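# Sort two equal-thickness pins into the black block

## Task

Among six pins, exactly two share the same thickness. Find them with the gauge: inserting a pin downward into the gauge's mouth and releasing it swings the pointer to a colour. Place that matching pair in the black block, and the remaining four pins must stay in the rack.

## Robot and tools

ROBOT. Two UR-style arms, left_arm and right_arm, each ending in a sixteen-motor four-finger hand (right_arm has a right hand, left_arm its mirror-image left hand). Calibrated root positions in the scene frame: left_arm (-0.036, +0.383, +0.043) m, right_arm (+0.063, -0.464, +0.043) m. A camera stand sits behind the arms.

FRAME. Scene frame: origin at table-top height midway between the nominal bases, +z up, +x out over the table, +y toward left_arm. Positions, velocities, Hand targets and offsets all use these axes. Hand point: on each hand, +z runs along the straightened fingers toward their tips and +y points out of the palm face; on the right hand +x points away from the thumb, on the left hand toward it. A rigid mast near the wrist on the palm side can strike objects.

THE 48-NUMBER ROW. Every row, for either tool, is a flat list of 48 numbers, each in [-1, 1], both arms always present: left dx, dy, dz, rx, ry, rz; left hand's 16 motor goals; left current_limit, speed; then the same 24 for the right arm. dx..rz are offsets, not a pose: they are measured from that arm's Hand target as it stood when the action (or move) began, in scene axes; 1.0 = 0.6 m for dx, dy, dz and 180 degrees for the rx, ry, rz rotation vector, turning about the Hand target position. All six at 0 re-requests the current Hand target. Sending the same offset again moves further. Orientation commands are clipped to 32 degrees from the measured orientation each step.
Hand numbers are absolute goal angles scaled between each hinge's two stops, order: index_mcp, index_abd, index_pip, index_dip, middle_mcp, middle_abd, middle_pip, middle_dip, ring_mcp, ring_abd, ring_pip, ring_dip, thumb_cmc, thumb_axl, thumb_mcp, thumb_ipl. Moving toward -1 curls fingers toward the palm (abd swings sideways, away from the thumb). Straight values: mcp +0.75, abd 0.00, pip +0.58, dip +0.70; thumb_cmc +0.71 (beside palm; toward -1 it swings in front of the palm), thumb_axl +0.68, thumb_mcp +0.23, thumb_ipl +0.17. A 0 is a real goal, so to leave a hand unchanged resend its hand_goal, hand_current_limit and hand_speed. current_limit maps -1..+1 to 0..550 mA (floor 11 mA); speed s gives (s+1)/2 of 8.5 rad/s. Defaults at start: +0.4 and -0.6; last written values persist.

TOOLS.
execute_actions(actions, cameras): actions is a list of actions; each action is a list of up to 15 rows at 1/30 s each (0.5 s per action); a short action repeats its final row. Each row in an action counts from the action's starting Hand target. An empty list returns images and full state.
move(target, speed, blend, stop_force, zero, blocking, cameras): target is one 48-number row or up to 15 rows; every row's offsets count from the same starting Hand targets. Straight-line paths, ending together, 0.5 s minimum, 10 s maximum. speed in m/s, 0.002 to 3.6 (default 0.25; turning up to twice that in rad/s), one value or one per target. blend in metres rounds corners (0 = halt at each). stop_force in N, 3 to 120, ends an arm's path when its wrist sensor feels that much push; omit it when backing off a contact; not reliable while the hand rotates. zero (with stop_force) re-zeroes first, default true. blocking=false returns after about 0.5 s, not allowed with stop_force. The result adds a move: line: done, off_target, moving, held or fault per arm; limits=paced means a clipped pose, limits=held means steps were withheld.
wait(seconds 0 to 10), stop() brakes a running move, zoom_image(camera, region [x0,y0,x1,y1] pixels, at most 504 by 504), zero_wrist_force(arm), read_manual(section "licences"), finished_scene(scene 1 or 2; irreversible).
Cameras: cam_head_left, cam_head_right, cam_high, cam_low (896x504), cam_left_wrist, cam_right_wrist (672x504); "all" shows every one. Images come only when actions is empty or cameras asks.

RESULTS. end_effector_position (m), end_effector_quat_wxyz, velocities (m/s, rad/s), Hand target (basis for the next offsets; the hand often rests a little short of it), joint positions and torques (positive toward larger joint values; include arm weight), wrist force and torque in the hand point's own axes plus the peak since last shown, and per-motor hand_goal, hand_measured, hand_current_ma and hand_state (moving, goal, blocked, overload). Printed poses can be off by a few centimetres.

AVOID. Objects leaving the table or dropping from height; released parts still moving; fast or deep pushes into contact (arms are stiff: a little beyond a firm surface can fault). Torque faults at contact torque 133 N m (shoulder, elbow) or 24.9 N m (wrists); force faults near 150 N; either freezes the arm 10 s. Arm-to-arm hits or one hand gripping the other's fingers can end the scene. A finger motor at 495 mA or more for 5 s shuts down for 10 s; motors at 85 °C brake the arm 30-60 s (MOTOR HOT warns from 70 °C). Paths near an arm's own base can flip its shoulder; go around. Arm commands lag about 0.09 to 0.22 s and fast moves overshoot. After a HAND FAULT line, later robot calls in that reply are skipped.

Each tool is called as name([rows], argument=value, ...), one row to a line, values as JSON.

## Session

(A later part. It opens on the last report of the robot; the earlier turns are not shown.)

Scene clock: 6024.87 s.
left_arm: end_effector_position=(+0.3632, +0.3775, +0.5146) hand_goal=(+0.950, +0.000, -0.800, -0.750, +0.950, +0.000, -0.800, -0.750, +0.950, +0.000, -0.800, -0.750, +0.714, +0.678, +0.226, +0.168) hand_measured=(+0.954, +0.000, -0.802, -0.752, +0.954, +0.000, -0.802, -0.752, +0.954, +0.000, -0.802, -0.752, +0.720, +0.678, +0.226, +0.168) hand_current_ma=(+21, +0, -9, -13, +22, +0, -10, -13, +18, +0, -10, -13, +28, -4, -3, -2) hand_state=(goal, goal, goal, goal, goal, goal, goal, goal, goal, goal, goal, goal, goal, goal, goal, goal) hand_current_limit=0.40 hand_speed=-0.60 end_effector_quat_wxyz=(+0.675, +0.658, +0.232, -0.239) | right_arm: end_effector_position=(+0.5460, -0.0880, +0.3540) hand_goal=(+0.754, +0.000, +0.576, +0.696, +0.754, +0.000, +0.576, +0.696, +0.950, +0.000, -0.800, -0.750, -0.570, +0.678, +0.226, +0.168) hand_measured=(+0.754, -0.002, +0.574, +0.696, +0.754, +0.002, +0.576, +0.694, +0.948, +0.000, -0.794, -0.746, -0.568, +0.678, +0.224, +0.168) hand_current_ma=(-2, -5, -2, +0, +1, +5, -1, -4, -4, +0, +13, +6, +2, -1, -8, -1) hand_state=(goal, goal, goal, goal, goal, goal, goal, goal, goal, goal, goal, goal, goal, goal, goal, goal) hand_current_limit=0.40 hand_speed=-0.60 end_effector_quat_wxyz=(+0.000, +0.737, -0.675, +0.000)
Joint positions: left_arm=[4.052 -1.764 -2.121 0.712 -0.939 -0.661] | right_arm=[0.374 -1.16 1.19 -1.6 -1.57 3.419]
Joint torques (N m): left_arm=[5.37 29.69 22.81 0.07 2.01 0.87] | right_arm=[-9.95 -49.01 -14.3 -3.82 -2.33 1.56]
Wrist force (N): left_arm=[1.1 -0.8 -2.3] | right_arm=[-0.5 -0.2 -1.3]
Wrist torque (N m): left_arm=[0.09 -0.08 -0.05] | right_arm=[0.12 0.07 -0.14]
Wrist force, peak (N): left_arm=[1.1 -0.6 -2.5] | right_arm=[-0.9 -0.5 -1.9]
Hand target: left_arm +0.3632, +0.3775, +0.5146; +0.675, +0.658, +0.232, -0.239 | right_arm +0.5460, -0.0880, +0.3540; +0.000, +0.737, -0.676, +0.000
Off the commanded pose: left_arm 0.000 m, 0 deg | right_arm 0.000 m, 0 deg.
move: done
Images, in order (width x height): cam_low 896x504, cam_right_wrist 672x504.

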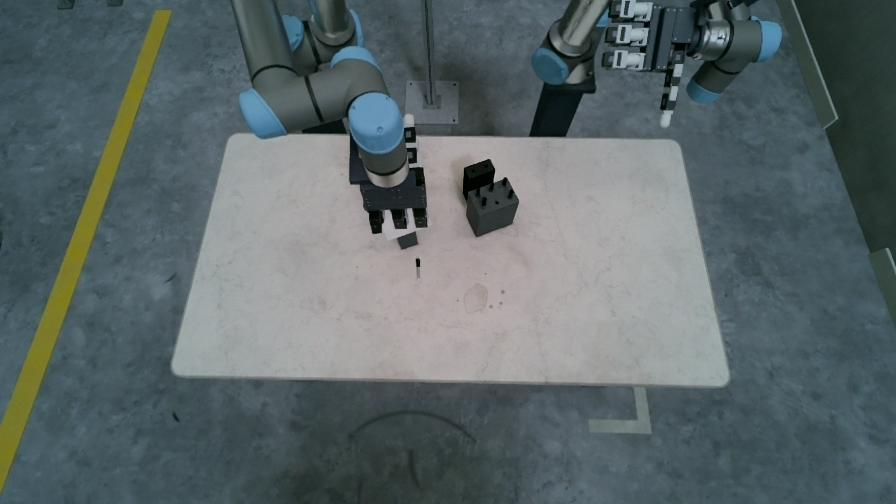

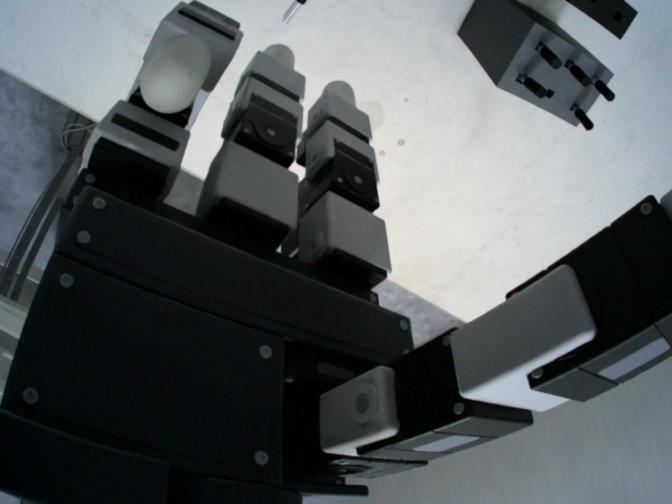

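move(target=[0,0,0,0,0,0, 0.95,0,-0.8,-0.75,0.95,0,-0.8,-0.75,0.95,0,-0.8,-0.75,0.714,0.678,0.226,0.168,0.4,-0.6, 0.0388,0.0107,0,0,0,0, 0.754,0,0.576,0.696,0.754,0,0.576,0.696,0.95,0,0.576,0.696,-0.571,0.678,0.226,0.168,0.4,-0.6], speed=0.25)

move(target=[0,0,0,0,0,0, 0.95,0,-0.8,-0.75,0.95,0,-0.8,-0.75,0.95,0,-0.8,-0.75,0.714,0.678,0.226,0.168,0.4,-0.6, 0,0,-0.1733,0,0,0, 0.754,0,0.576,0.696,0.754,0,0.576,0.696,0.95,0,0.576,0.696,-0.571,0.678,0.226,0.168,0.4,-0.6], speed=0.2, cameras=["cam_low","cam_right_wrist","cam_high"])

zoom_image(camera="cam_right_wrist", region=[230, 0, 430, 150])

zoom_image(camera="cam_low", region=[370, 170, 490, 290])

Scene clock: 6137.90 s.
left_arm: end_effector_position=(+0.3632, +0.3775, +0.5146) hand_goal=(+0.950, +0.000, -0.800, -0.750, +0.950, +0.000, -0.800, -0.750, +0.950, +0.000, -0.800, -0.750, +0.714, +0.678, +0.226, +0.168) hand_measured=(+0.954, +0.000, -0.802, -0.752, +0.954, +0.000, -0.802, -0.752, +0.954, +0.000, -0.802, -0.752, +0.720, +0.678, +0.226, +0.168) hand_current_ma=(+21, +0, -9, -13, +22, +0, -10, -13, +18, +0, -10, -13, +28, -4, -3, -2) hand_state=(goal, goal, goal, goal, goal, goal, goal, goal, goal, goal, goal, goal, goal, goal, goal, goal) hand_current_limit=0.40 hand_speed=-0.60 end_effector_quat_wxyz=(+0.675, +0.658, +0.232, -0.239) | right_arm: end_effector_position=(+0.5693, -0.0816, +0.3540) hand_goal=(+0.754, +0.000, +0.576, +0.696, +0.754, +0.000, +0.576, +0.696, +0.950, +0.000, +0.576, +0.696, -0.570, +0.678, +0.226, +0.168) hand_measured=(+0.754, -0.002, +0.574, +0.696, +0.754, +0.002, +0.576, +0.694, +0.948, +0.000, +0.572, +0.692, -0.568, +0.678, +0.224, +0.168) hand_current_ma=(-2, -5, -2, +0, +1, +5, -1, -4, -4, +0, -8, -6, +2, -1, -8, -1) hand_state=(goal, goal, goal, goal, goal, goal, goal, goal, goal, goal, goal, goal, goal, goal, goal, goal) hand_current_limit=0.40 hand_speed=-0.60 end_effector_quat_wxyz=(+0.000, +0.737, -0.676, +0.000)
Joint positions: left_arm=[4.052 -1.764 -2.121 0.712 -0.939 -0.661] | right_arm=[0.371 -1.099 1.101 -1.572 -1.57 3.416]
Joint torques (N m): left_arm=[5.62 29.71 23 -0.02 1.92 0.85] | right_arm=[-9.96 -32.92 -26.5 -1.19 0.02 -1.28]
Wrist force (N): left_arm=[1.1 -0.5 -2.3] | right_arm=[-0.3 -0.3 -1.4]
Wrist torque (N m): left_arm=[0.12 -0.07 -0.06] | right_arm=[0.11 0.04 -0.01]
Wrist force, peak (N): left_arm=[1.3 -0.7 -2.4] | right_arm=[-0.3 0.0 -1.9]
Hand target: left_arm +0.3632, +0.3775, +0.5146; +0.675, +0.658, +0.232, -0.239 | right_arm +0.5693, -0.0816, +0.3540; +0.000, +0.737, -0.676, +0.000
Off the commanded pose: left_arm 0.000 m, 0 deg | right_arm 0.000 m, 0 deg.
move: done

Scene clock: 6139.20 s.
left_arm: end_effector_position=(+0.3632, +0.3775, +0.5146) hand_goal=(+0.950, +0.000, -0.800, -0.750, +0.950, +0.000, -0.800, -0.750, +0.950, +0.000, -0.800, -0.750, +0.714, +0.678, +0.226, +0.168) hand_measured=(+0.954, +0.000, -0.802, -0.752, +0.954, +0.000, -0.802, -0.752, +0.954, +0.000, -0.802, -0.752, +0.720, +0.678, +0.226, +0.168) hand_current_ma=(+21, +0, -9, -13, +22, +0, -10, -13, +18, +0, -10, -13, +28, -4, -3, -2) hand_state=(goal, goal, goal, goal, goal, goal, goal, goal, goal, goal, goal, goal, goal, goal, goal, goal) hand_current_limit=0.40 hand_speed=-0.60 end_effector_quat_wxyz=(+0.675, +0.658, +0.232, -0.239) | right_arm: end_effector_position=(+0.5692, -0.0816, +0.2502) hand_goal=(+0.754, +0.000, +0.576, +0.696, +0.754, +0.000, +0.576, +0.696, +0.950, +0.000, +0.576, +0.696, -0.570, +0.678, +0.226, +0.168) hand_measured=(+0.754, -0.002, +0.574, +0.696, +0.754, +0.002, +0.576, +0.694, +0.948, +0.000, +0.572, +0.692, -0.568, +0.678, +0.224, +0.168) hand_current_ma=(-2, -5, -2, +0, +1, +5, -1, -4, -4, +0, -8, -6, +2, -1, -8, -1) hand_state=(goal, goal, goal, goal, goal, goal, goal, goal, goal, goal, goal, goal, goal, goal, goal, goal) hand_current_limit=0.40 hand_speed=-0.60 end_effector_quat_wxyz=(+0.000, +0.737, -0.676, +0.000)
Joint positions: left_arm=[4.052 -1.764 -2.121 0.712 -0.939 -0.661] | right_arm=[0.371 -1.066 1.319 -1.822 -1.57 3.416]
Joint torques (N m): left_arm=[5.9 29.84 22.54 0.02 2.04 0.75] | right_arm=[-9.14 -33.06 -15 -3.83 2.58 1.05]
Wrist force (N): left_arm=[1.0 -1.0 -2.4] | right_arm=[-0.5 -0.1 -1.7]
Wrist torque (N m): left_arm=[0.08 -0.07 -0.06] | right_arm=[0.15 0.08 -0.01]
Wrist force, peak (N): left_arm=[1.0 -1.0 -2.4] | right_arm=[-0.6 -0.1 -2.5]
Hand target: left_arm +0.3632, +0.3775, +0.5146; +0.675, +0.658, +0.232, -0.239 | right_arm +0.5693, -0.0816, +0.2500; +0.000, +0.737, -0.676, +0.000
Off the commanded pose: left_arm 0.000 m, 0 deg | right_arm 0.000 m, 0 deg.
move: done
Images, in order (width x height): cam_high 896x504, cam_low 896x504, cam_right_wrist 672x504.

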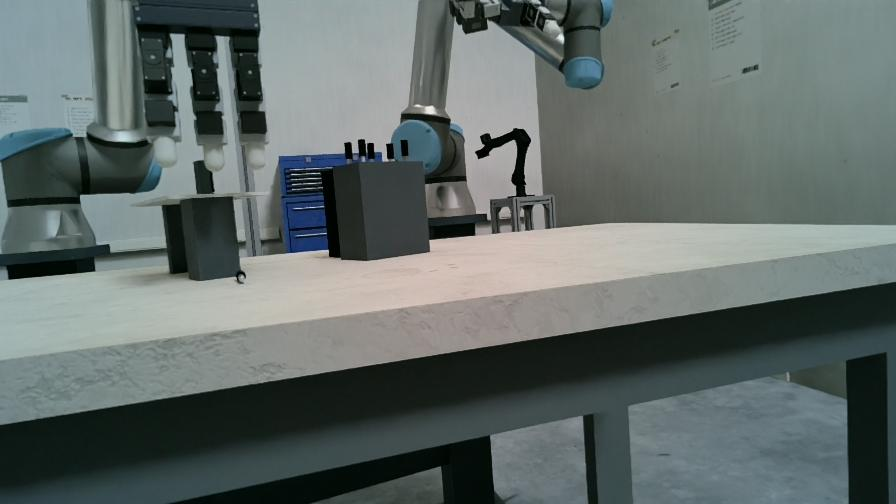

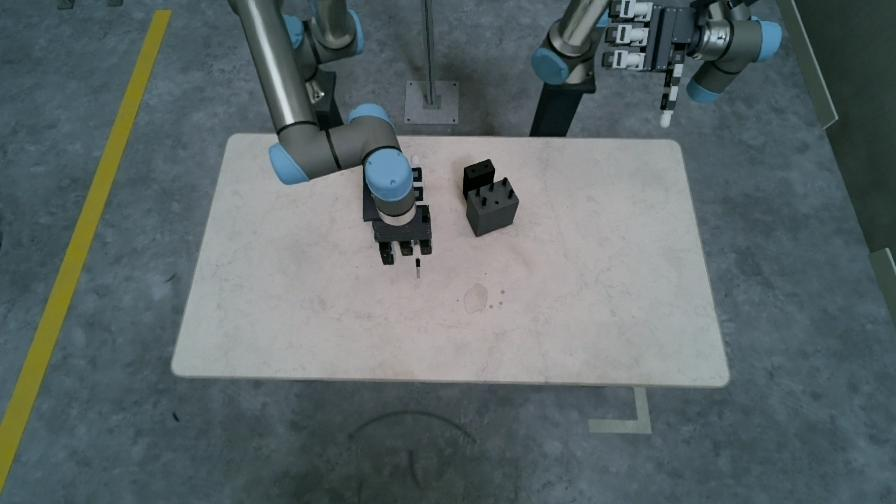

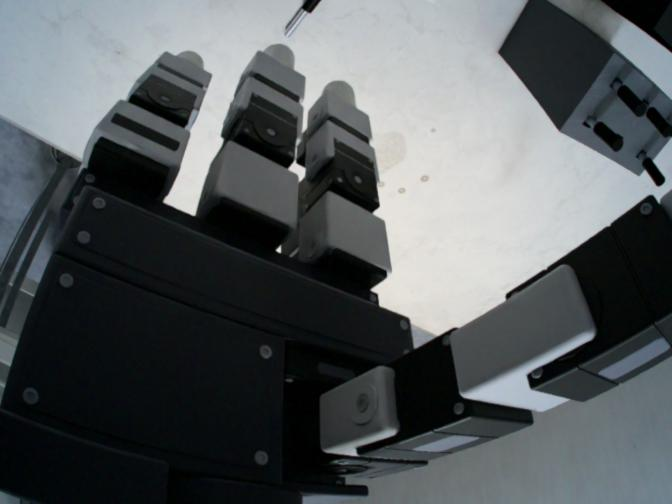

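Scaled by 2.520 from the camera's 672x504 image, which has a finer 960x720 frame.

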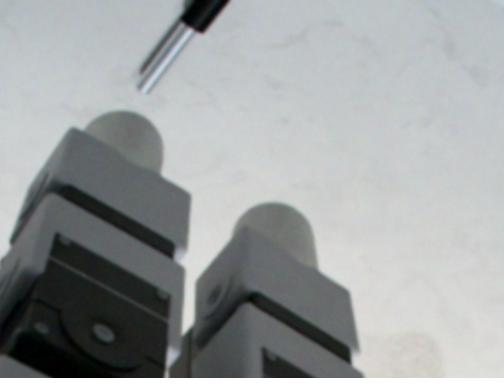

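Scaled by 4.200.

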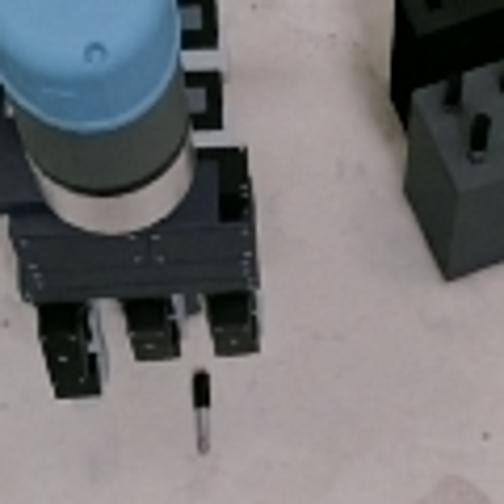

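move(target=[0,0,0,0,0,0, 0.95,0,-0.8,-0.75,0.95,0,-0.8,-0.75,0.95,0,-0.8,-0.75,0.714,0.678,0.226,0.168,0.4,-0.6, 0,0,-0.1583,0,0,0, 0.754,0,0.576,0.696,0.754,0,0.576,0.696,0.95,0,0.576,0.696,-0.571,0.678,0.226,0.168,0.4,-0.6], speed=0.12, cameras=["cam_low","cam_right_wrist","cam_high","cam_left_wrist"])

zoom_image(camera="cam_right_wrist", region=[230, 0, 430, 150])

zoom_image(camera="cam_low", region=[370, 200, 470, 300])

zoom_image(camera="cam_high", region=[130, 150, 330, 300])

Scene clock: 6152.47 s.
left_arm: end_effector_position=(+0.3632, +0.3775, +0.5146) hand_goal=(+0.950, +0.000, -0.800, -0.750, +0.950, +0.000, -0.800, -0.750, +0.950, +0.000, -0.800, -0.750, +0.714, +0.678, +0.226, +0.168) hand_measured=(+0.954, +0.000, -0.802, -0.752, +0.954, +0.000, -0.802, -0.752, +0.954, +0.000, -0.802, -0.752, +0.720, +0.678, +0.226, +0.168) hand_current_ma=(+21, +0, -9, -13, +22, +0, -10, -13, +18, +0, -10, -13, +28, -4, -3, -2) hand_state=(goal, goal, goal, goal, goal, goal, goal, goal, goal, goal, goal, goal, goal, goal, goal, goal) hand_current_limit=0.40 hand_speed=-0.60 end_effector_quat_wxyz=(+0.675, +0.658, +0.232, -0.239) | right_arm: end_effector_position=(+0.5693, -0.0816, +0.1552) hand_goal=(+0.754, +0.000, +0.576, +0.696, +0.754, +0.000, +0.576, +0.696, +0.950, +0.000, +0.576, +0.696, -0.570, +0.678, +0.226, +0.168) hand_measured=(+0.754, -0.002, +0.574, +0.696, +0.754, +0.002, +0.576, +0.694, +0.948, +0.000, +0.572, +0.692, -0.568, +0.678, +0.224, +0.168) hand_current_ma=(-2, -5, -2, +0, +1, +5, -1, -4, -4, +0, -8, -6, +2, -1, -8, -1) hand_state=(goal, goal, goal, goal, goal, goal, goal, goal, goal, goal, goal, goal, goal, goal, goal, goal) hand_current_limit=0.40 hand_speed=-0.60 end_effector_quat_wxyz=(+0.000, +0.737, -0.676, +0.000)
Joint positions: left_arm=[4.052 -1.764 -2.121 0.712 -0.939 -0.661] | right_arm=[0.371 -0.987 1.45 -2.034 -1.57 3.416]
Joint torques (N m): left_arm=[5.58 29.62 22.48 -0.19 2.07 0.77] | right_arm=[-1.54 -34.31 -12.56 -3.82 2.19 1.08]
Wrist force (N): left_arm=[1.1 -0.8 -2.2] | right_arm=[-0.2 0.0 -1.6]
Wrist torque (N m): left_arm=[0.08 -0.07 -0.05] | right_arm=[0.12 0.04 0.00]
Wrist force, peak (N): left_arm=[1.2 -0.9 -2.3] | right_arm=[-0.4 -0.3 -2.3]
Hand target: left_arm +0.3632, +0.3775, +0.5146; +0.675, +0.658, +0.232, -0.239 | right_arm +0.5693, -0.0816, +0.1551; +0.000, +0.737, -0.676, +0.000
Off the commanded pose: left_arm 0.000 m, 0 deg | right_arm 0.000 m, 0 deg.
move: done
Images, in order (width x height): cam_high 896x504, cam_low 896x504, cam_left_wrist 672x504, cam_right_wrist 672x504.

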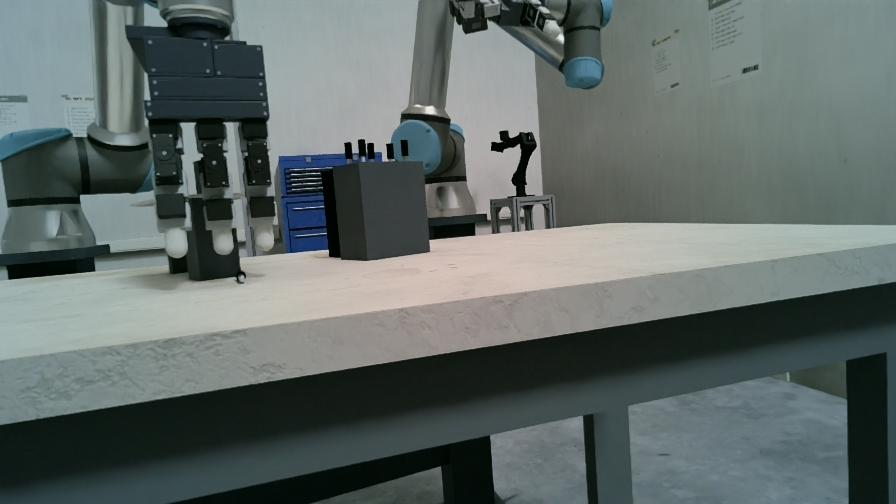

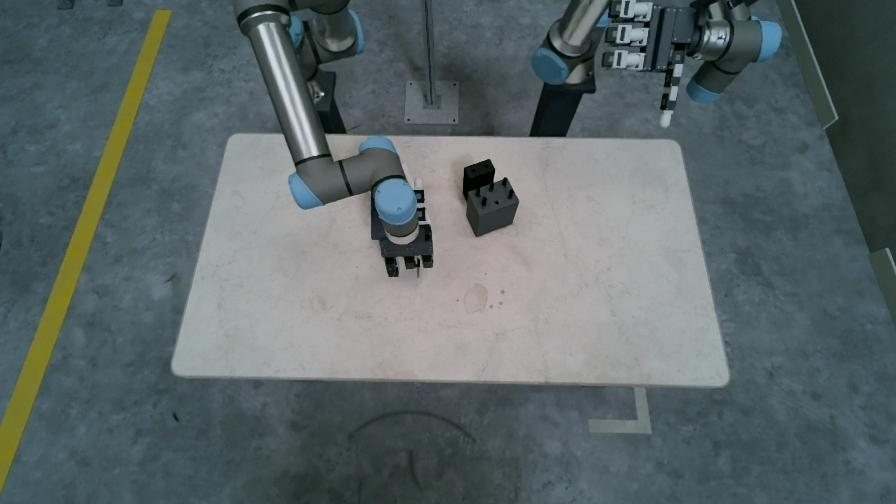

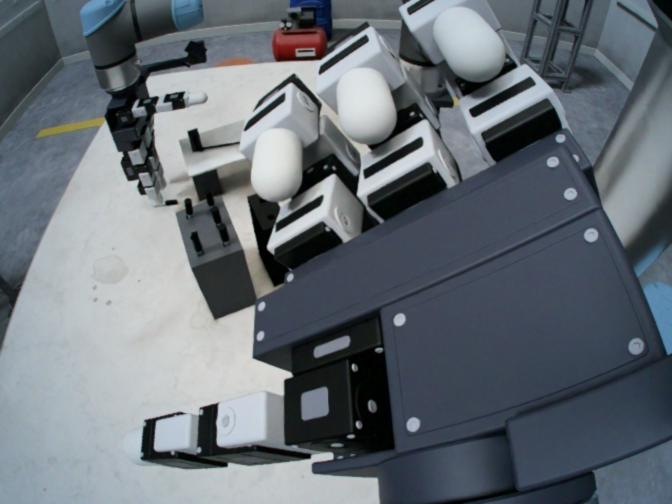

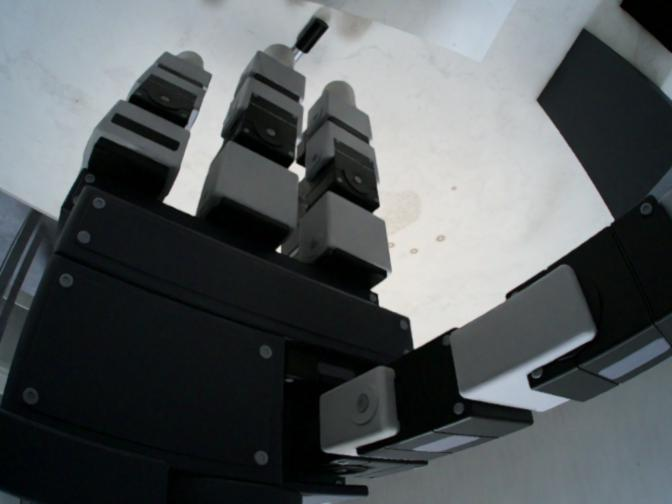

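Scaled by 2.520 from the camera's 672x504 image, which has a finer 960x720 frame.

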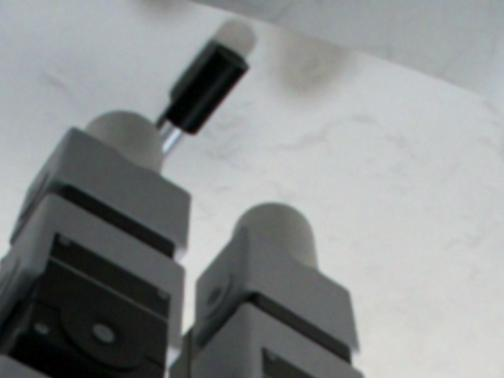

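Scaled by 5.040.

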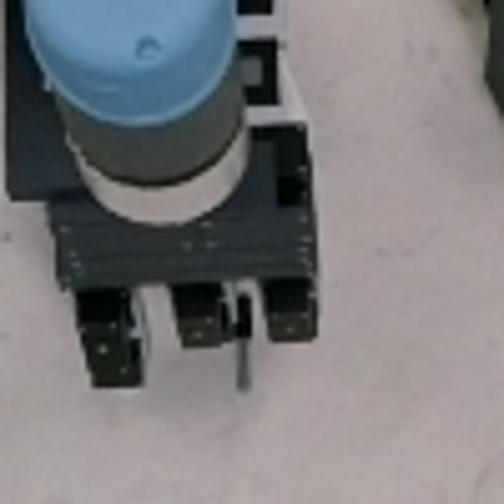

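Scaled by 2.520.

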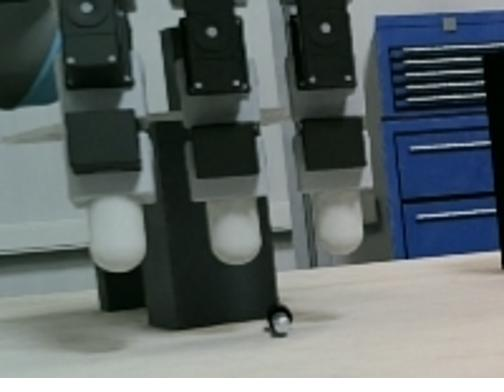

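move(target=[0,0,0,0,0,0, 0.95,0,-0.8,-0.75,0.95,0,-0.8,-0.75,0.95,0,-0.8,-0.75,0.714,0.678,0.226,0.168,0.4,-0.6, -0.0063,-0.0038,-0.025,0,0,0, 0.754,0,0.576,0.696,0.754,0,0.576,0.696,0.95,0,0.576,0.696,-0.571,0.678,0.226,0.168,0.4,-0.6], speed=0.06)

move(target=[0,0,0,0,0,0, 0.95,0,-0.8,-0.75,0.95,0,-0.8,-0.75,0.95,0,-0.8,-0.75,0.714,0.678,0.226,0.168,0.4,-0.6, 0,0,-0.06,0,0,0, 0.754,0,0.576,0.696,0.754,0,0.576,0.696,0.95,0,0.576,0.696,-0.571,0.678,0.226,0.168,0.4,-0.6], speed=0.012, stop_force=3, cameras=["cam_high","cam_right_wrist"])

zoom_image(camera="cam_high", region=[130, 180, 330, 300])

zoom_image(camera="cam_right_wrist", region=[230, 0, 430, 150])

Scene clock: 6168.47 s.
left_arm: end_effector_position=(+0.3632, +0.3775, +0.5146) hand_goal=(+0.950, +0.000, -0.800, -0.750, +0.950, +0.000, -0.800, -0.750, +0.950, +0.000, -0.800, -0.750, +0.714, +0.678, +0.226, +0.168) hand_measured=(+0.954, +0.000, -0.802, -0.752, +0.954, +0.000, -0.802, -0.752, +0.954, +0.000, -0.802, -0.752, +0.720, +0.678, +0.226, +0.168) hand_current_ma=(+21, +0, -9, -13, +22, +0, -10, -13, +18, +0, -10, -13, +28, -4, -3, -2) hand_state=(goal, goal, goal, goal, goal, goal, goal, goal, goal, goal, goal, goal, goal, goal, goal, goal) hand_current_limit=0.40 hand_speed=-0.60 end_effector_quat_wxyz=(+0.675, +0.658, +0.232, -0.239) | right_arm: end_effector_position=(+0.5655, -0.0838, +0.1402) hand_goal=(+0.754, +0.000, +0.576, +0.696, +0.754, +0.000, +0.576, +0.696, +0.950, +0.000, +0.576, +0.696, -0.570, +0.678, +0.226, +0.168) hand_measured=(+0.754, -0.002, +0.574, +0.696, +0.754, +0.002, +0.576, +0.694, +0.948, +0.000, +0.572, +0.692, -0.568, +0.678, +0.224, +0.168) hand_current_ma=(-2, -5, -2, +0, +1, +5, -1, -4, -4, +0, -8, -6, +2, -1, -8, -1) hand_state=(goal, goal, goal, goal, goal, goal, goal, goal, goal, goal, goal, goal, goal, goal, goal, goal) hand_current_limit=0.40 hand_speed=-0.60 end_effector_quat_wxyz=(+0.000, +0.737, -0.676, +0.000)
Joint positions: left_arm=[4.052 -1.764 -2.121 0.712 -0.939 -0.661] | right_arm=[0.37 -0.98 1.481 -2.072 -1.57 3.414]
Joint torques (N m): left_arm=[6.56 29.6 22.03 -0.03 2.12 0.88] | right_arm=[-10.41 -35.32 -11.92 -4.29 1.17 -1.31]
Wrist force (N): left_arm=[0.9 -1.0 -1.8] | right_arm=[-0.5 0.4 -1.4]
Wrist torque (N m): left_arm=[0.02 -0.04 -0.07] | right_arm=[0.14 0.09 0.00]
Wrist force, peak (N): left_arm=[0.9 -0.8 -2.6] | right_arm=[-0.7 0.2 -1.8]
Hand target: left_arm +0.3632, +0.3775, +0.5146; +0.675, +0.658, +0.232, -0.239 | right_arm +0.5655, -0.0839, +0.1401; +0.000, +0.737, -0.676, +0.000
Off the commanded pose: left_arm 0.000 m, 0 deg | right_arm 0.000 m, 0 deg.
move: done

Scene clock: 6171.20 s.
left_arm: end_effector_position=(+0.3632, +0.3775, +0.5146) hand_goal=(+0.950, +0.000, -0.800, -0.750, +0.950, +0.000, -0.800, -0.750, +0.950, +0.000, -0.800, -0.750, +0.714, +0.678, +0.226, +0.168) hand_measured=(+0.954, +0.000, -0.802, -0.752, +0.954, +0.000, -0.802, -0.752, +0.954, +0.000, -0.802, -0.752, +0.720, +0.678, +0.226, +0.168) hand_current_ma=(+21, +0, -9, -13, +22, +0, -10, -13, +18, +0, -10, -13, +28, -4, -3, -2) hand_state=(goal, goal, goal, goal, goal, goal, goal, goal, goal, goal, goal, goal, goal, goal, goal, goal) hand_current_limit=0.40 hand_speed=-0.60 end_effector_quat_wxyz=(+0.675, +0.658, +0.232, -0.239) | right_arm: end_effector_position=(+0.5655, -0.0839, +0.1227) hand_goal=(+0.754, +0.000, +0.576, +0.696, +0.754, +0.000, +0.576, +0.696, +0.950, +0.000, +0.576, +0.696, -0.570, +0.678, +0.226, +0.168) hand_measured=(+0.752, -0.002, +0.574, +0.696, +0.754, +0.002, +0.576, +0.694, +0.948, +0.000, +0.572, +0.692, -0.568, +0.678, +0.224, +0.168) hand_current_ma=(-3, -5, -2, +0, -1, +4, -1, -3, -4, +0, -8, -6, +2, -1, -8, -1) hand_state=(goal, goal, goal, goal, goal, goal, goal, goal, goal, goal, goal, goal, goal, goal, goal, goal) hand_current_limit=0.40 hand_speed=-0.60 end_effector_quat_wxyz=(+0.000, +0.737, -0.676, +0.000)
Joint positions: left_arm=[4.052 -1.764 -2.121 0.712 -0.939 -0.661] | right_arm=[0.37 -0.959 1.498 -2.109 -1.57 3.414]
Joint torques (N m): left_arm=[6.25 29.83 22.16 0.06 2.13 0.84] | right_arm=[-8.7 -50.33 -22.78 -0.7 0.69 -1.33]
Wrist force (N): left_arm=[1.2 -0.8 -2.2] | right_arm=[-0.7 -0.2 -5.3]
Wrist torque (N m): left_arm=[0.08 -0.09 -0.04] | right_arm=[0.42 0.07 -0.02]
Wrist force, peak (N): left_arm=[1.4 -0.7 -2.5] | right_arm=[-0.5 0.0 -13.7]
Hand target: left_arm +0.3632, +0.3775, +0.5146; +0.675, +0.658, +0.232, -0.239 | right_arm +0.5655, -0.0839, +0.1227; +0.000, +0.737, -0.676, +0.000 (not the last commanded pose)
Off the commanded pose: left_arm 0.000 m, 0 deg | right_arm 0.019 m, 0 deg.
move: contact (right_arm)
Images, in order (width x height): cam_high 896x504, cam_right_wrist 672x504.

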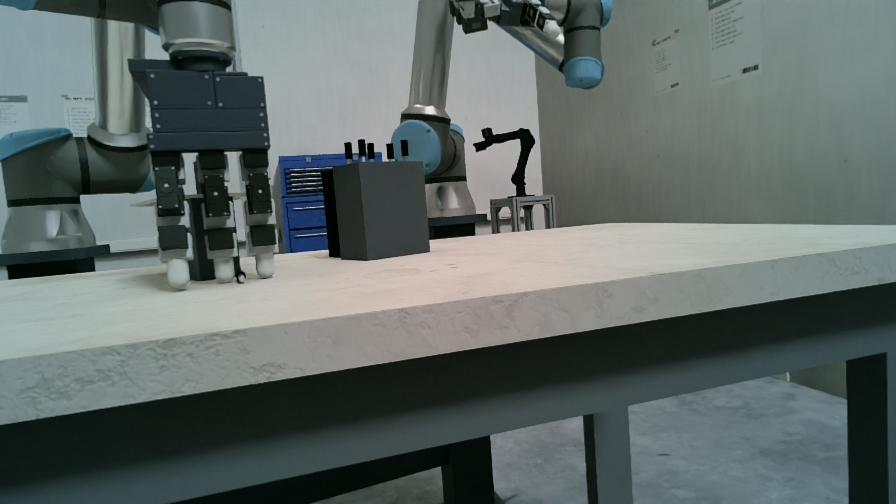

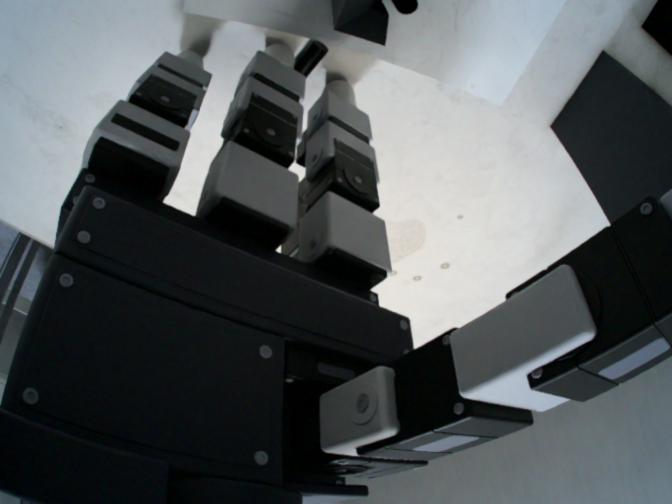

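Scaled by 2.520.

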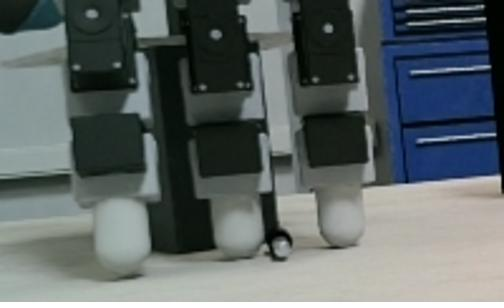

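Scaled by 2.520 from the camera's 672x504 image, which has a finer 960x720 frame.

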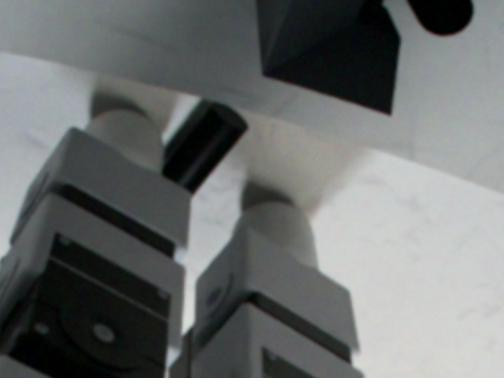

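move(target=[0,0,0,0,0,0, 0.95,0,-0.8,-0.75,0.95,0,-0.8,-0.75,0.95,0,-0.8,-0.75,0.714,0.678,0.226,0.168,0.4,-0.6, 0.0005,-0.005,0.0017,0,0,0, 0.754,0,0.576,0.696,0.754,0,0.576,0.696,0.95,0,0.576,0.696,-0.571,0.678,0.226,0.168,0.4,-0.6], speed=0.02)

move(target=[0,0,0,0,0,0, 0.95,0,-0.8,-0.75,0.95,0,-0.8,-0.75,0.95,0,-0.8,-0.75,0.714,0.678,0.226,0.168,0.4,-0.6, 0,0,0,0,0,0, 0.754,-0.3,0.576,0.696,0.754,0.3,0.576,0.696,0.95,0,0.576,0.696,-0.571,0.678,0.226,0.168,0.65,-0.95], speed=0.02)

wait(seconds=0.7, cameras=["cam_high","cam_right_wrist"])

zoom_image(camera="cam_high", region=[130, 180, 330, 300])

zoom_image(camera="cam_right_wrist", region=[230, 0, 430, 150])

Scene clock: 6179.47 s.
left_arm: end_effector_position=(+0.3632, +0.3775, +0.5146) hand_goal=(+0.950, +0.000, -0.800, -0.750, +0.950, +0.000, -0.800, -0.750, +0.950, +0.000, -0.800, -0.750, +0.714, +0.678, +0.226, +0.168) hand_measured=(+0.954, +0.000, -0.802, -0.752, +0.954, +0.000, -0.802, -0.752, +0.954, +0.000, -0.802, -0.752, +0.720, +0.678, +0.226, +0.168) hand_current_ma=(+21, +0, -9, -13, +22, +0, -10, -13, +18, +0, -10, -13, +28, -4, -3, -2) hand_state=(goal, goal, goal, goal, goal, goal, goal, goal, goal, goal, goal, goal, goal, goal, goal, goal) hand_current_limit=0.40 hand_speed=-0.60 end_effector_quat_wxyz=(+0.675, +0.658, +0.232, -0.239) | right_arm: end_effector_position=(+0.5658, -0.0866, +0.1236) hand_goal=(+0.754, +0.000, +0.576, +0.696, +0.754, +0.000, +0.576, +0.696, +0.950, +0.000, +0.576, +0.696, -0.570, +0.678, +0.226, +0.168) hand_measured=(+0.752, +0.000, +0.574, +0.696, +0.754, +0.002, +0.576, +0.694, +0.948, +0.000, +0.572, +0.692, -0.568, +0.678, +0.224, +0.168) hand_current_ma=(-3, +0, -2, +0, -1, +4, -1, -3, -4, +0, -8, -6, +2, -1, -8, -1) hand_state=(goal, goal, goal, goal, goal, goal, goal, goal, goal, goal, goal, goal, goal, goal, goal, goal) hand_current_limit=0.40 hand_speed=-0.60 end_effector_quat_wxyz=(+0.000, +0.737, -0.676, +0.000)
Joint positions: left_arm=[4.052 -1.764 -2.121 0.712 -0.939 -0.661] | right_arm=[0.366 -0.963 1.501 -2.109 -1.57 3.411]
Joint torques (N m): left_arm=[5.25 30.25 21.77 0.03 2.24 0.75] | right_arm=[-9.99 -53.08 -12.19 -1.04 0.32 -1.14]
Wrist force (N): left_arm=[1.0 -0.9 -2.1] | right_arm=[-0.6 0.0 -1.5]
Wrist torque (N m): left_arm=[0.06 -0.05 -0.07] | right_arm=[0.11 0.09 0.00]
Wrist force, peak (N): left_arm=[1.3 -0.6 -2.4] | right_arm=[-0.7 0.0 -5.7]
Hand target: left_arm +0.3632, +0.3775, +0.5146; +0.675, +0.658, +0.232, -0.239 | right_arm +0.5658, -0.0869, +0.1237; +0.000, +0.737, -0.676, +0.000
Off the commanded pose: left_arm 0.000 m, 0 deg | right_arm 0.000 m, 0 deg.
move: done

Scene clock: 6180.17 s.
left_arm: end_effector_position=(+0.3632, +0.3775, +0.5146) hand_goal=(+0.950, +0.000, -0.800, -0.750, +0.950, +0.000, -0.800, -0.750, +0.950, +0.000, -0.800, -0.750, +0.714, +0.678, +0.226, +0.168) hand_measured=(+0.954, +0.000, -0.802, -0.752, +0.954, +0.000, -0.802, -0.752, +0.954, +0.000, -0.802, -0.752, +0.720, +0.678, +0.226, +0.168) hand_current_ma=(+21, +0, -9, -13, +22, +0, -10, -13, +18, +0, -10, -13, +28, -4, -3, -2) hand_state=(goal, goal, goal, goal, goal, goal, goal, goal, goal, goal, goal, goal, goal, goal, goal, goal) hand_current_limit=0.40 hand_speed=-0.60 end_effector_quat_wxyz=(+0.675, +0.658, +0.232, -0.239) | right_arm: end_effector_position=(+0.5658, -0.0869, +0.1237) hand_goal=(+0.754, -0.300, +0.576, +0.696, +0.754, +0.300, +0.576, +0.696, +0.950, +0.000, +0.576, +0.696, -0.570, +0.678, +0.226, +0.168) hand_measured=(+0.752, -0.088, +0.574, +0.696, +0.754, +0.088, +0.576, +0.694, +0.948, +0.000, +0.572, +0.692, -0.568, +0.678, +0.224, +0.168) hand_current_ma=(-3, +131, -2, +0, -1, -134, -1, -3, -4, +0, -8, -6, +2, -1, -8, -1) hand_state=(goal, moving, goal, goal, goal, moving, goal, goal, goal, goal, goal, goal, goal, goal, goal, goal) hand_current_limit=0.65 hand_speed=-0.95 end_effector_quat_wxyz=(+0.000, +0.737, -0.676, +0.000)
Joint positions: left_arm=[4.052 -1.764 -2.121 0.712 -0.939 -0.661] | right_arm=[0.365 -0.963 1.502 -2.109 -1.57 3.41]
Joint torques (N m): left_arm=[5.97 29.41 22.65 -0.17 2.11 1.04] | right_arm=[-10.34 -52.03 -12 -1.06 0.21 -1.26]
Wrist force (N): left_arm=[1.0 -0.5 -2.2] | right_arm=[-0.8 0.0 -1.2]
Wrist torque (N m): left_arm=[0.12 -0.06 -0.07] | right_arm=[0.08 0.13 -0.03]
Wrist force, peak (N): left_arm=[1.4 -0.7 -2.3] | right_arm=[-0.3 -0.4 -1.5]
Hand target: left_arm +0.3632, +0.3775, +0.5146; +0.675, +0.658, +0.232, -0.239 | right_arm +0.5658, -0.0869, +0.1237; +0.000, +0.737, -0.676, +0.000
Off the commanded pose: left_arm 0.000 m, 0 deg | right_arm 0.000 m, 0 deg.
move: done

Scene clock: 6180.87 s.
left_arm: end_effector_position=(+0.3632, +0.3775, +0.5146) hand_goal=(+0.950, +0.000, -0.800, -0.750, +0.950, +0.000, -0.800, -0.750, +0.950, +0.000, -0.800, -0.750, +0.714, +0.678, +0.226, +0.168) hand_measured=(+0.954, +0.000, -0.802, -0.752, +0.954, +0.000, -0.802, -0.752, +0.954, +0.000, -0.802, -0.752, +0.720, +0.678, +0.226, +0.168) hand_current_ma=(+21, +0, -9, -13, +22, +0, -10, -13, +18, +0, -10, -13, +28, -4, -3, -2) hand_state=(goal, goal, goal, goal, goal, goal, goal, goal, goal, goal, goal, goal, goal, goal, goal, goal) hand_current_limit=0.40 hand_speed=-0.60 end_effector_quat_wxyz=(+0.675, +0.658, +0.232, -0.239) | right_arm: end_effector_position=(+0.5658, -0.0869, +0.1237) hand_goal=(+0.754, -0.300, +0.576, +0.696, +0.754, +0.300, +0.576, +0.696, +0.950, +0.000, +0.576, +0.696, -0.570, +0.678, +0.226, +0.168) hand_measured=(+0.752, -0.096, +0.574, +0.696, +0.754, +0.092, +0.576, +0.694, +0.948, +0.000, +0.572, +0.692, -0.568, +0.678, +0.224, +0.168) hand_current_ma=(-3, +454, -2, +0, -1, -454, -1, -3, -4, +0, -8, -6, +2, -1, -8, -1) hand_state=(goal, blocked, goal, goal, goal, blocked, goal, goal, goal, goal, goal, goal, goal, goal, goal, goal) hand_current_limit=0.65 hand_speed=-0.95 end_effector_quat_wxyz=(+0.000, +0.737, -0.676, +0.000)
Joint positions: left_arm=[4.052 -1.764 -2.121 0.712 -0.939 -0.661] | right_arm=[0.365 -0.963 1.502 -2.109 -1.57 3.41]
Joint torques (N m): left_arm=[6.11 29.69 22.76 -0.11 2.12 1.09] | right_arm=[-10.31 -52.09 -13.58 -1.18 0.1 -1.39]
Wrist force (N): left_arm=[1.1 -0.7 -1.9] | right_arm=[-0.8 0.2 -1.4]
Wrist torque (N m): left_arm=[0.06 -0.07 -0.05] | right_arm=[0.13 0.11 -0.02]
Wrist force, peak (N): left_arm=[1.3 -0.9 -2.3] | right_arm=[-0.6 -0.1 -1.6]
Hand target: left_arm +0.3632, +0.3775, +0.5146; +0.675, +0.658, +0.232, -0.239 | right_arm +0.5658, -0.0869, +0.1237; +0.000, +0.737, -0.676, +0.000
Off the commanded pose: left_arm 0.000 m, 0 deg | right_arm 0.000 m, 0 deg.
wait: 0.70 s; at rest by 0.17 s
Images, in order (width x height): cam_high 896x504, cam_right_wrist 672x504.

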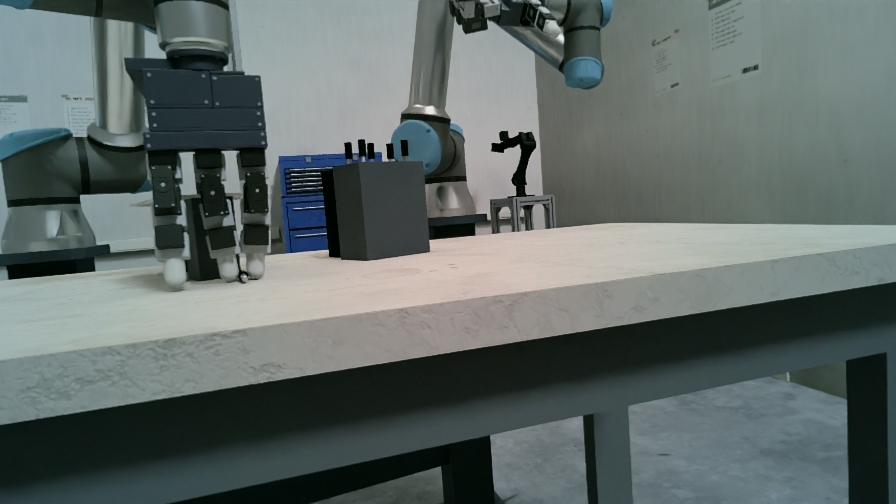

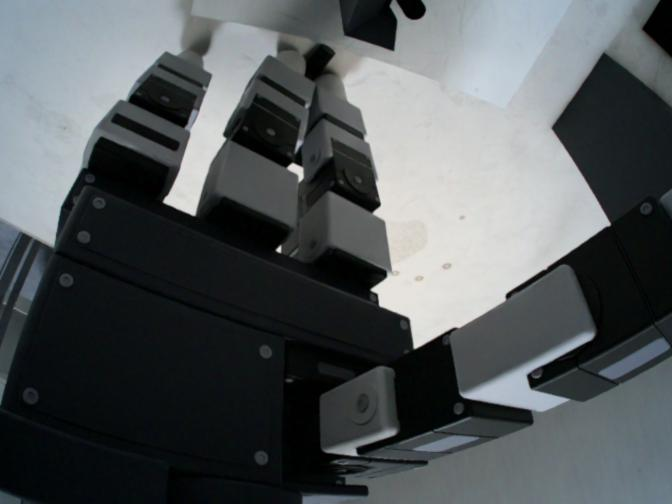

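Scaled by 2.520.

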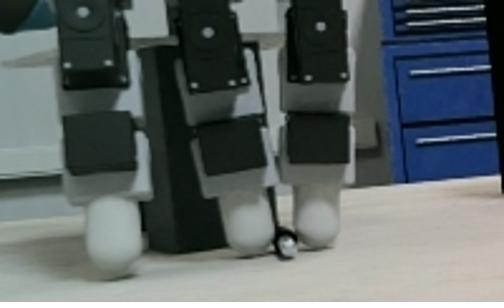

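Scaled by 2.520 from the camera's 672x504 image, which has a finer 960x720 frame.

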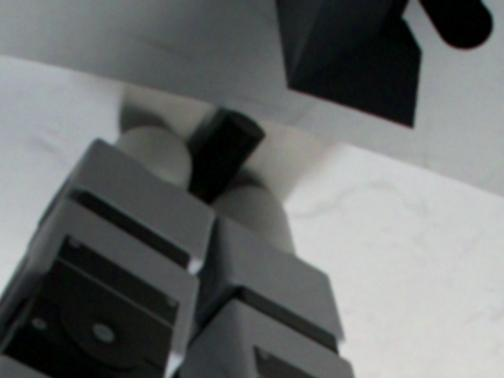

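move([
  [0,0,0,0,0,0, 0.95,0,-0.8,-0.75,0.95,0,-0.8,-0.75,0.95,0,-0.8,-0.75,0.714,0.678,0.226,0.168,0.4,-0.6, 0,0,0.05,0,0,0, 0.754,-0.3,0.576,0.696,0.754,0.3,0.576,0.696,0.95,0,0.576,0.696,-0.571,0.678,0.226,0.168,0.65,-0.95],
  [0,0,0,0,0,0, 0.95,0,-0.8,-0.75,0.95,0,-0.8,-0.75,0.95,0,-0.8,-0.75,0.714,0.678,0.226,0.168,0.4,-0.6, 0,0,0.2,0,0,0, 0.754,-0.3,0.576,0.696,0.754,0.3,0.576,0.696,0.95,0,0.576,0.696,-0.571,0.678,0.226,0.168,0.65,-0.95],
], speed=[0.03,0.1], blend=[0.01,0], cameras=["cam_high","cam_right_wrist"])

zoom_image(camera="cam_high", region=[130, 80, 330, 300])

zoom_image(camera="cam_right_wrist", region=[230, 0, 430, 150])

Scene clock: 6191.27 s.
left_arm: end_effector_position=(+0.3632, +0.3775, +0.5146) hand_goal=(+0.950, +0.000, -0.800, -0.750, +0.950, +0.000, -0.800, -0.750, +0.950, +0.000, -0.800, -0.750, +0.714, +0.678, +0.226, +0.168) hand_measured=(+0.954, +0.000, -0.802, -0.752, +0.954, +0.000, -0.802, -0.752, +0.954, +0.000, -0.802, -0.752, +0.720, +0.678, +0.226, +0.168) hand_current_ma=(+21, +0, -9, -13, +22, +0, -10, -13, +18, +0, -10, -13, +28, -4, -3, -2) hand_state=(goal, goal, goal, goal, goal, goal, goal, goal, goal, goal, goal, goal, goal, goal, goal, goal) hand_current_limit=0.40 hand_speed=-0.60 end_effector_quat_wxyz=(+0.675, +0.658, +0.232, -0.239) | right_arm: end_effector_position=(+0.5658, -0.0868, +0.2435) hand_goal=(+0.754, -0.300, +0.576, +0.696, +0.754, +0.300, +0.576, +0.696, +0.950, +0.000, +0.576, +0.696, -0.570, +0.678, +0.226, +0.168) hand_measured=(+0.752, -0.096, +0.574, +0.696, +0.754, +0.092, +0.576, +0.694, +0.948, +0.000, +0.572, +0.692, -0.568, +0.678, +0.224, +0.168) hand_current_ma=(-3, +454, -2, +0, -1, -454, -1, -3, -4, +0, -8, -6, +2, -1, -8, -1) hand_state=(goal, blocked, goal, goal, goal, blocked, goal, goal, goal, goal, goal, goal, goal, goal, goal, goal) hand_current_limit=0.65 hand_speed=-0.95 end_effector_quat_wxyz=(+0.000, +0.737, -0.676, +0.000) end_effector_velocity=(+0.000, +0.000, +0.001) end_effector_angular_velocity=(-0.001, +0.001, +0.001)
Joint positions: left_arm=[4.052 -1.764 -2.121 0.712 -0.939 -0.661] | right_arm=[0.365 -1.076 1.351 -1.845 -1.57 3.41]
Joint velocities: left_arm=[within noise] | right_arm=[0 0 -0.003 0.005 -0.001 -0.002]
Joint torques (N m): left_arm=[5.44 30.05 22.62 0.06 2.09 0.97] | right_arm=[-1.77 -50.14 -25.8 -1.28 -2.17 -1.19]
Wrist force (N): left_arm=[1.0 -0.7 -2.1] | right_arm=[-0.5 -0.2 -1.4]
Wrist torque (N m): left_arm=[0.09 -0.05 -0.07] | right_arm=[0.14 0.08 -0.01]
Wrist force, peak (N): left_arm=[1.2 -0.9 -2.4] | right_arm=[-0.5 -0.2 -2.2]
Hand target: left_arm +0.3632, +0.3775, +0.5146; +0.675, +0.658, +0.232, -0.239 | right_arm +0.5658, -0.0869, +0.2437; +0.000, +0.737, -0.676, +0.000
Off the commanded pose: left_arm 0.000 m, 0 deg | right_arm 0.000 m, 0 deg.
move: done
Images, in order (width x height): cam_high 896x504, cam_right_wrist 672x504.

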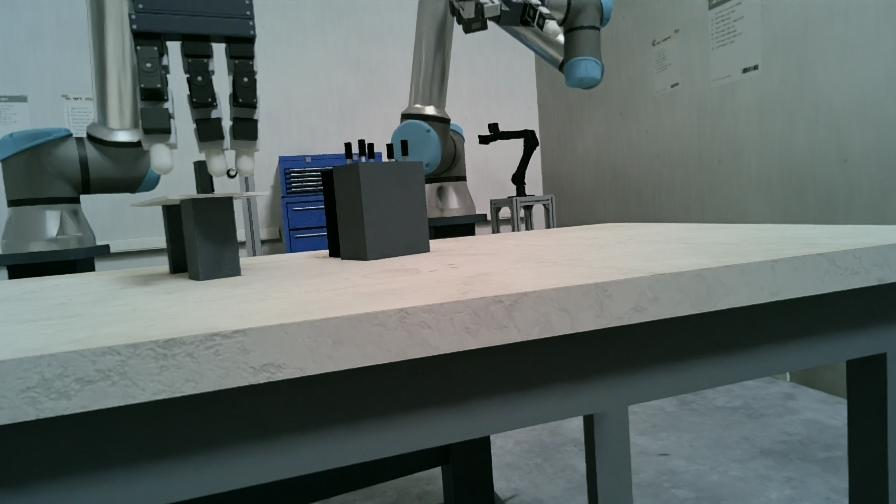

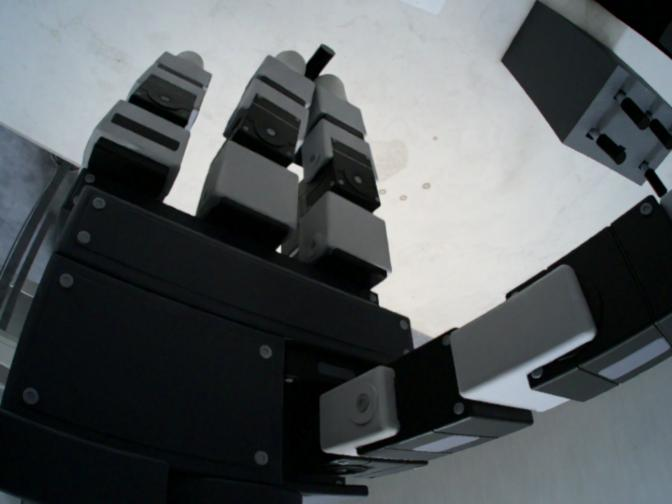

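Scaled by 2.291.

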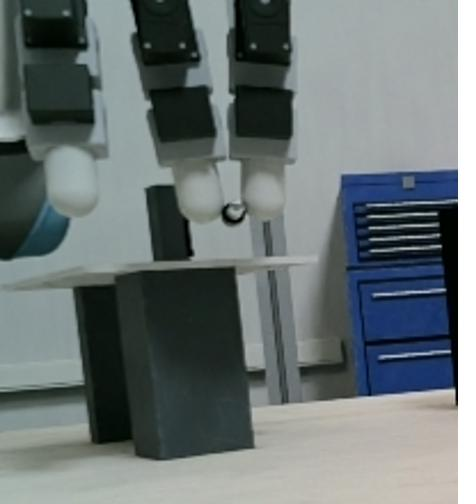

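Scaled by 2.520 from the camera's 672x504 image, which has a finer 960x720 frame.

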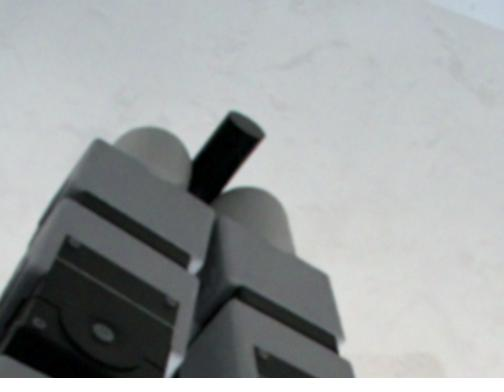

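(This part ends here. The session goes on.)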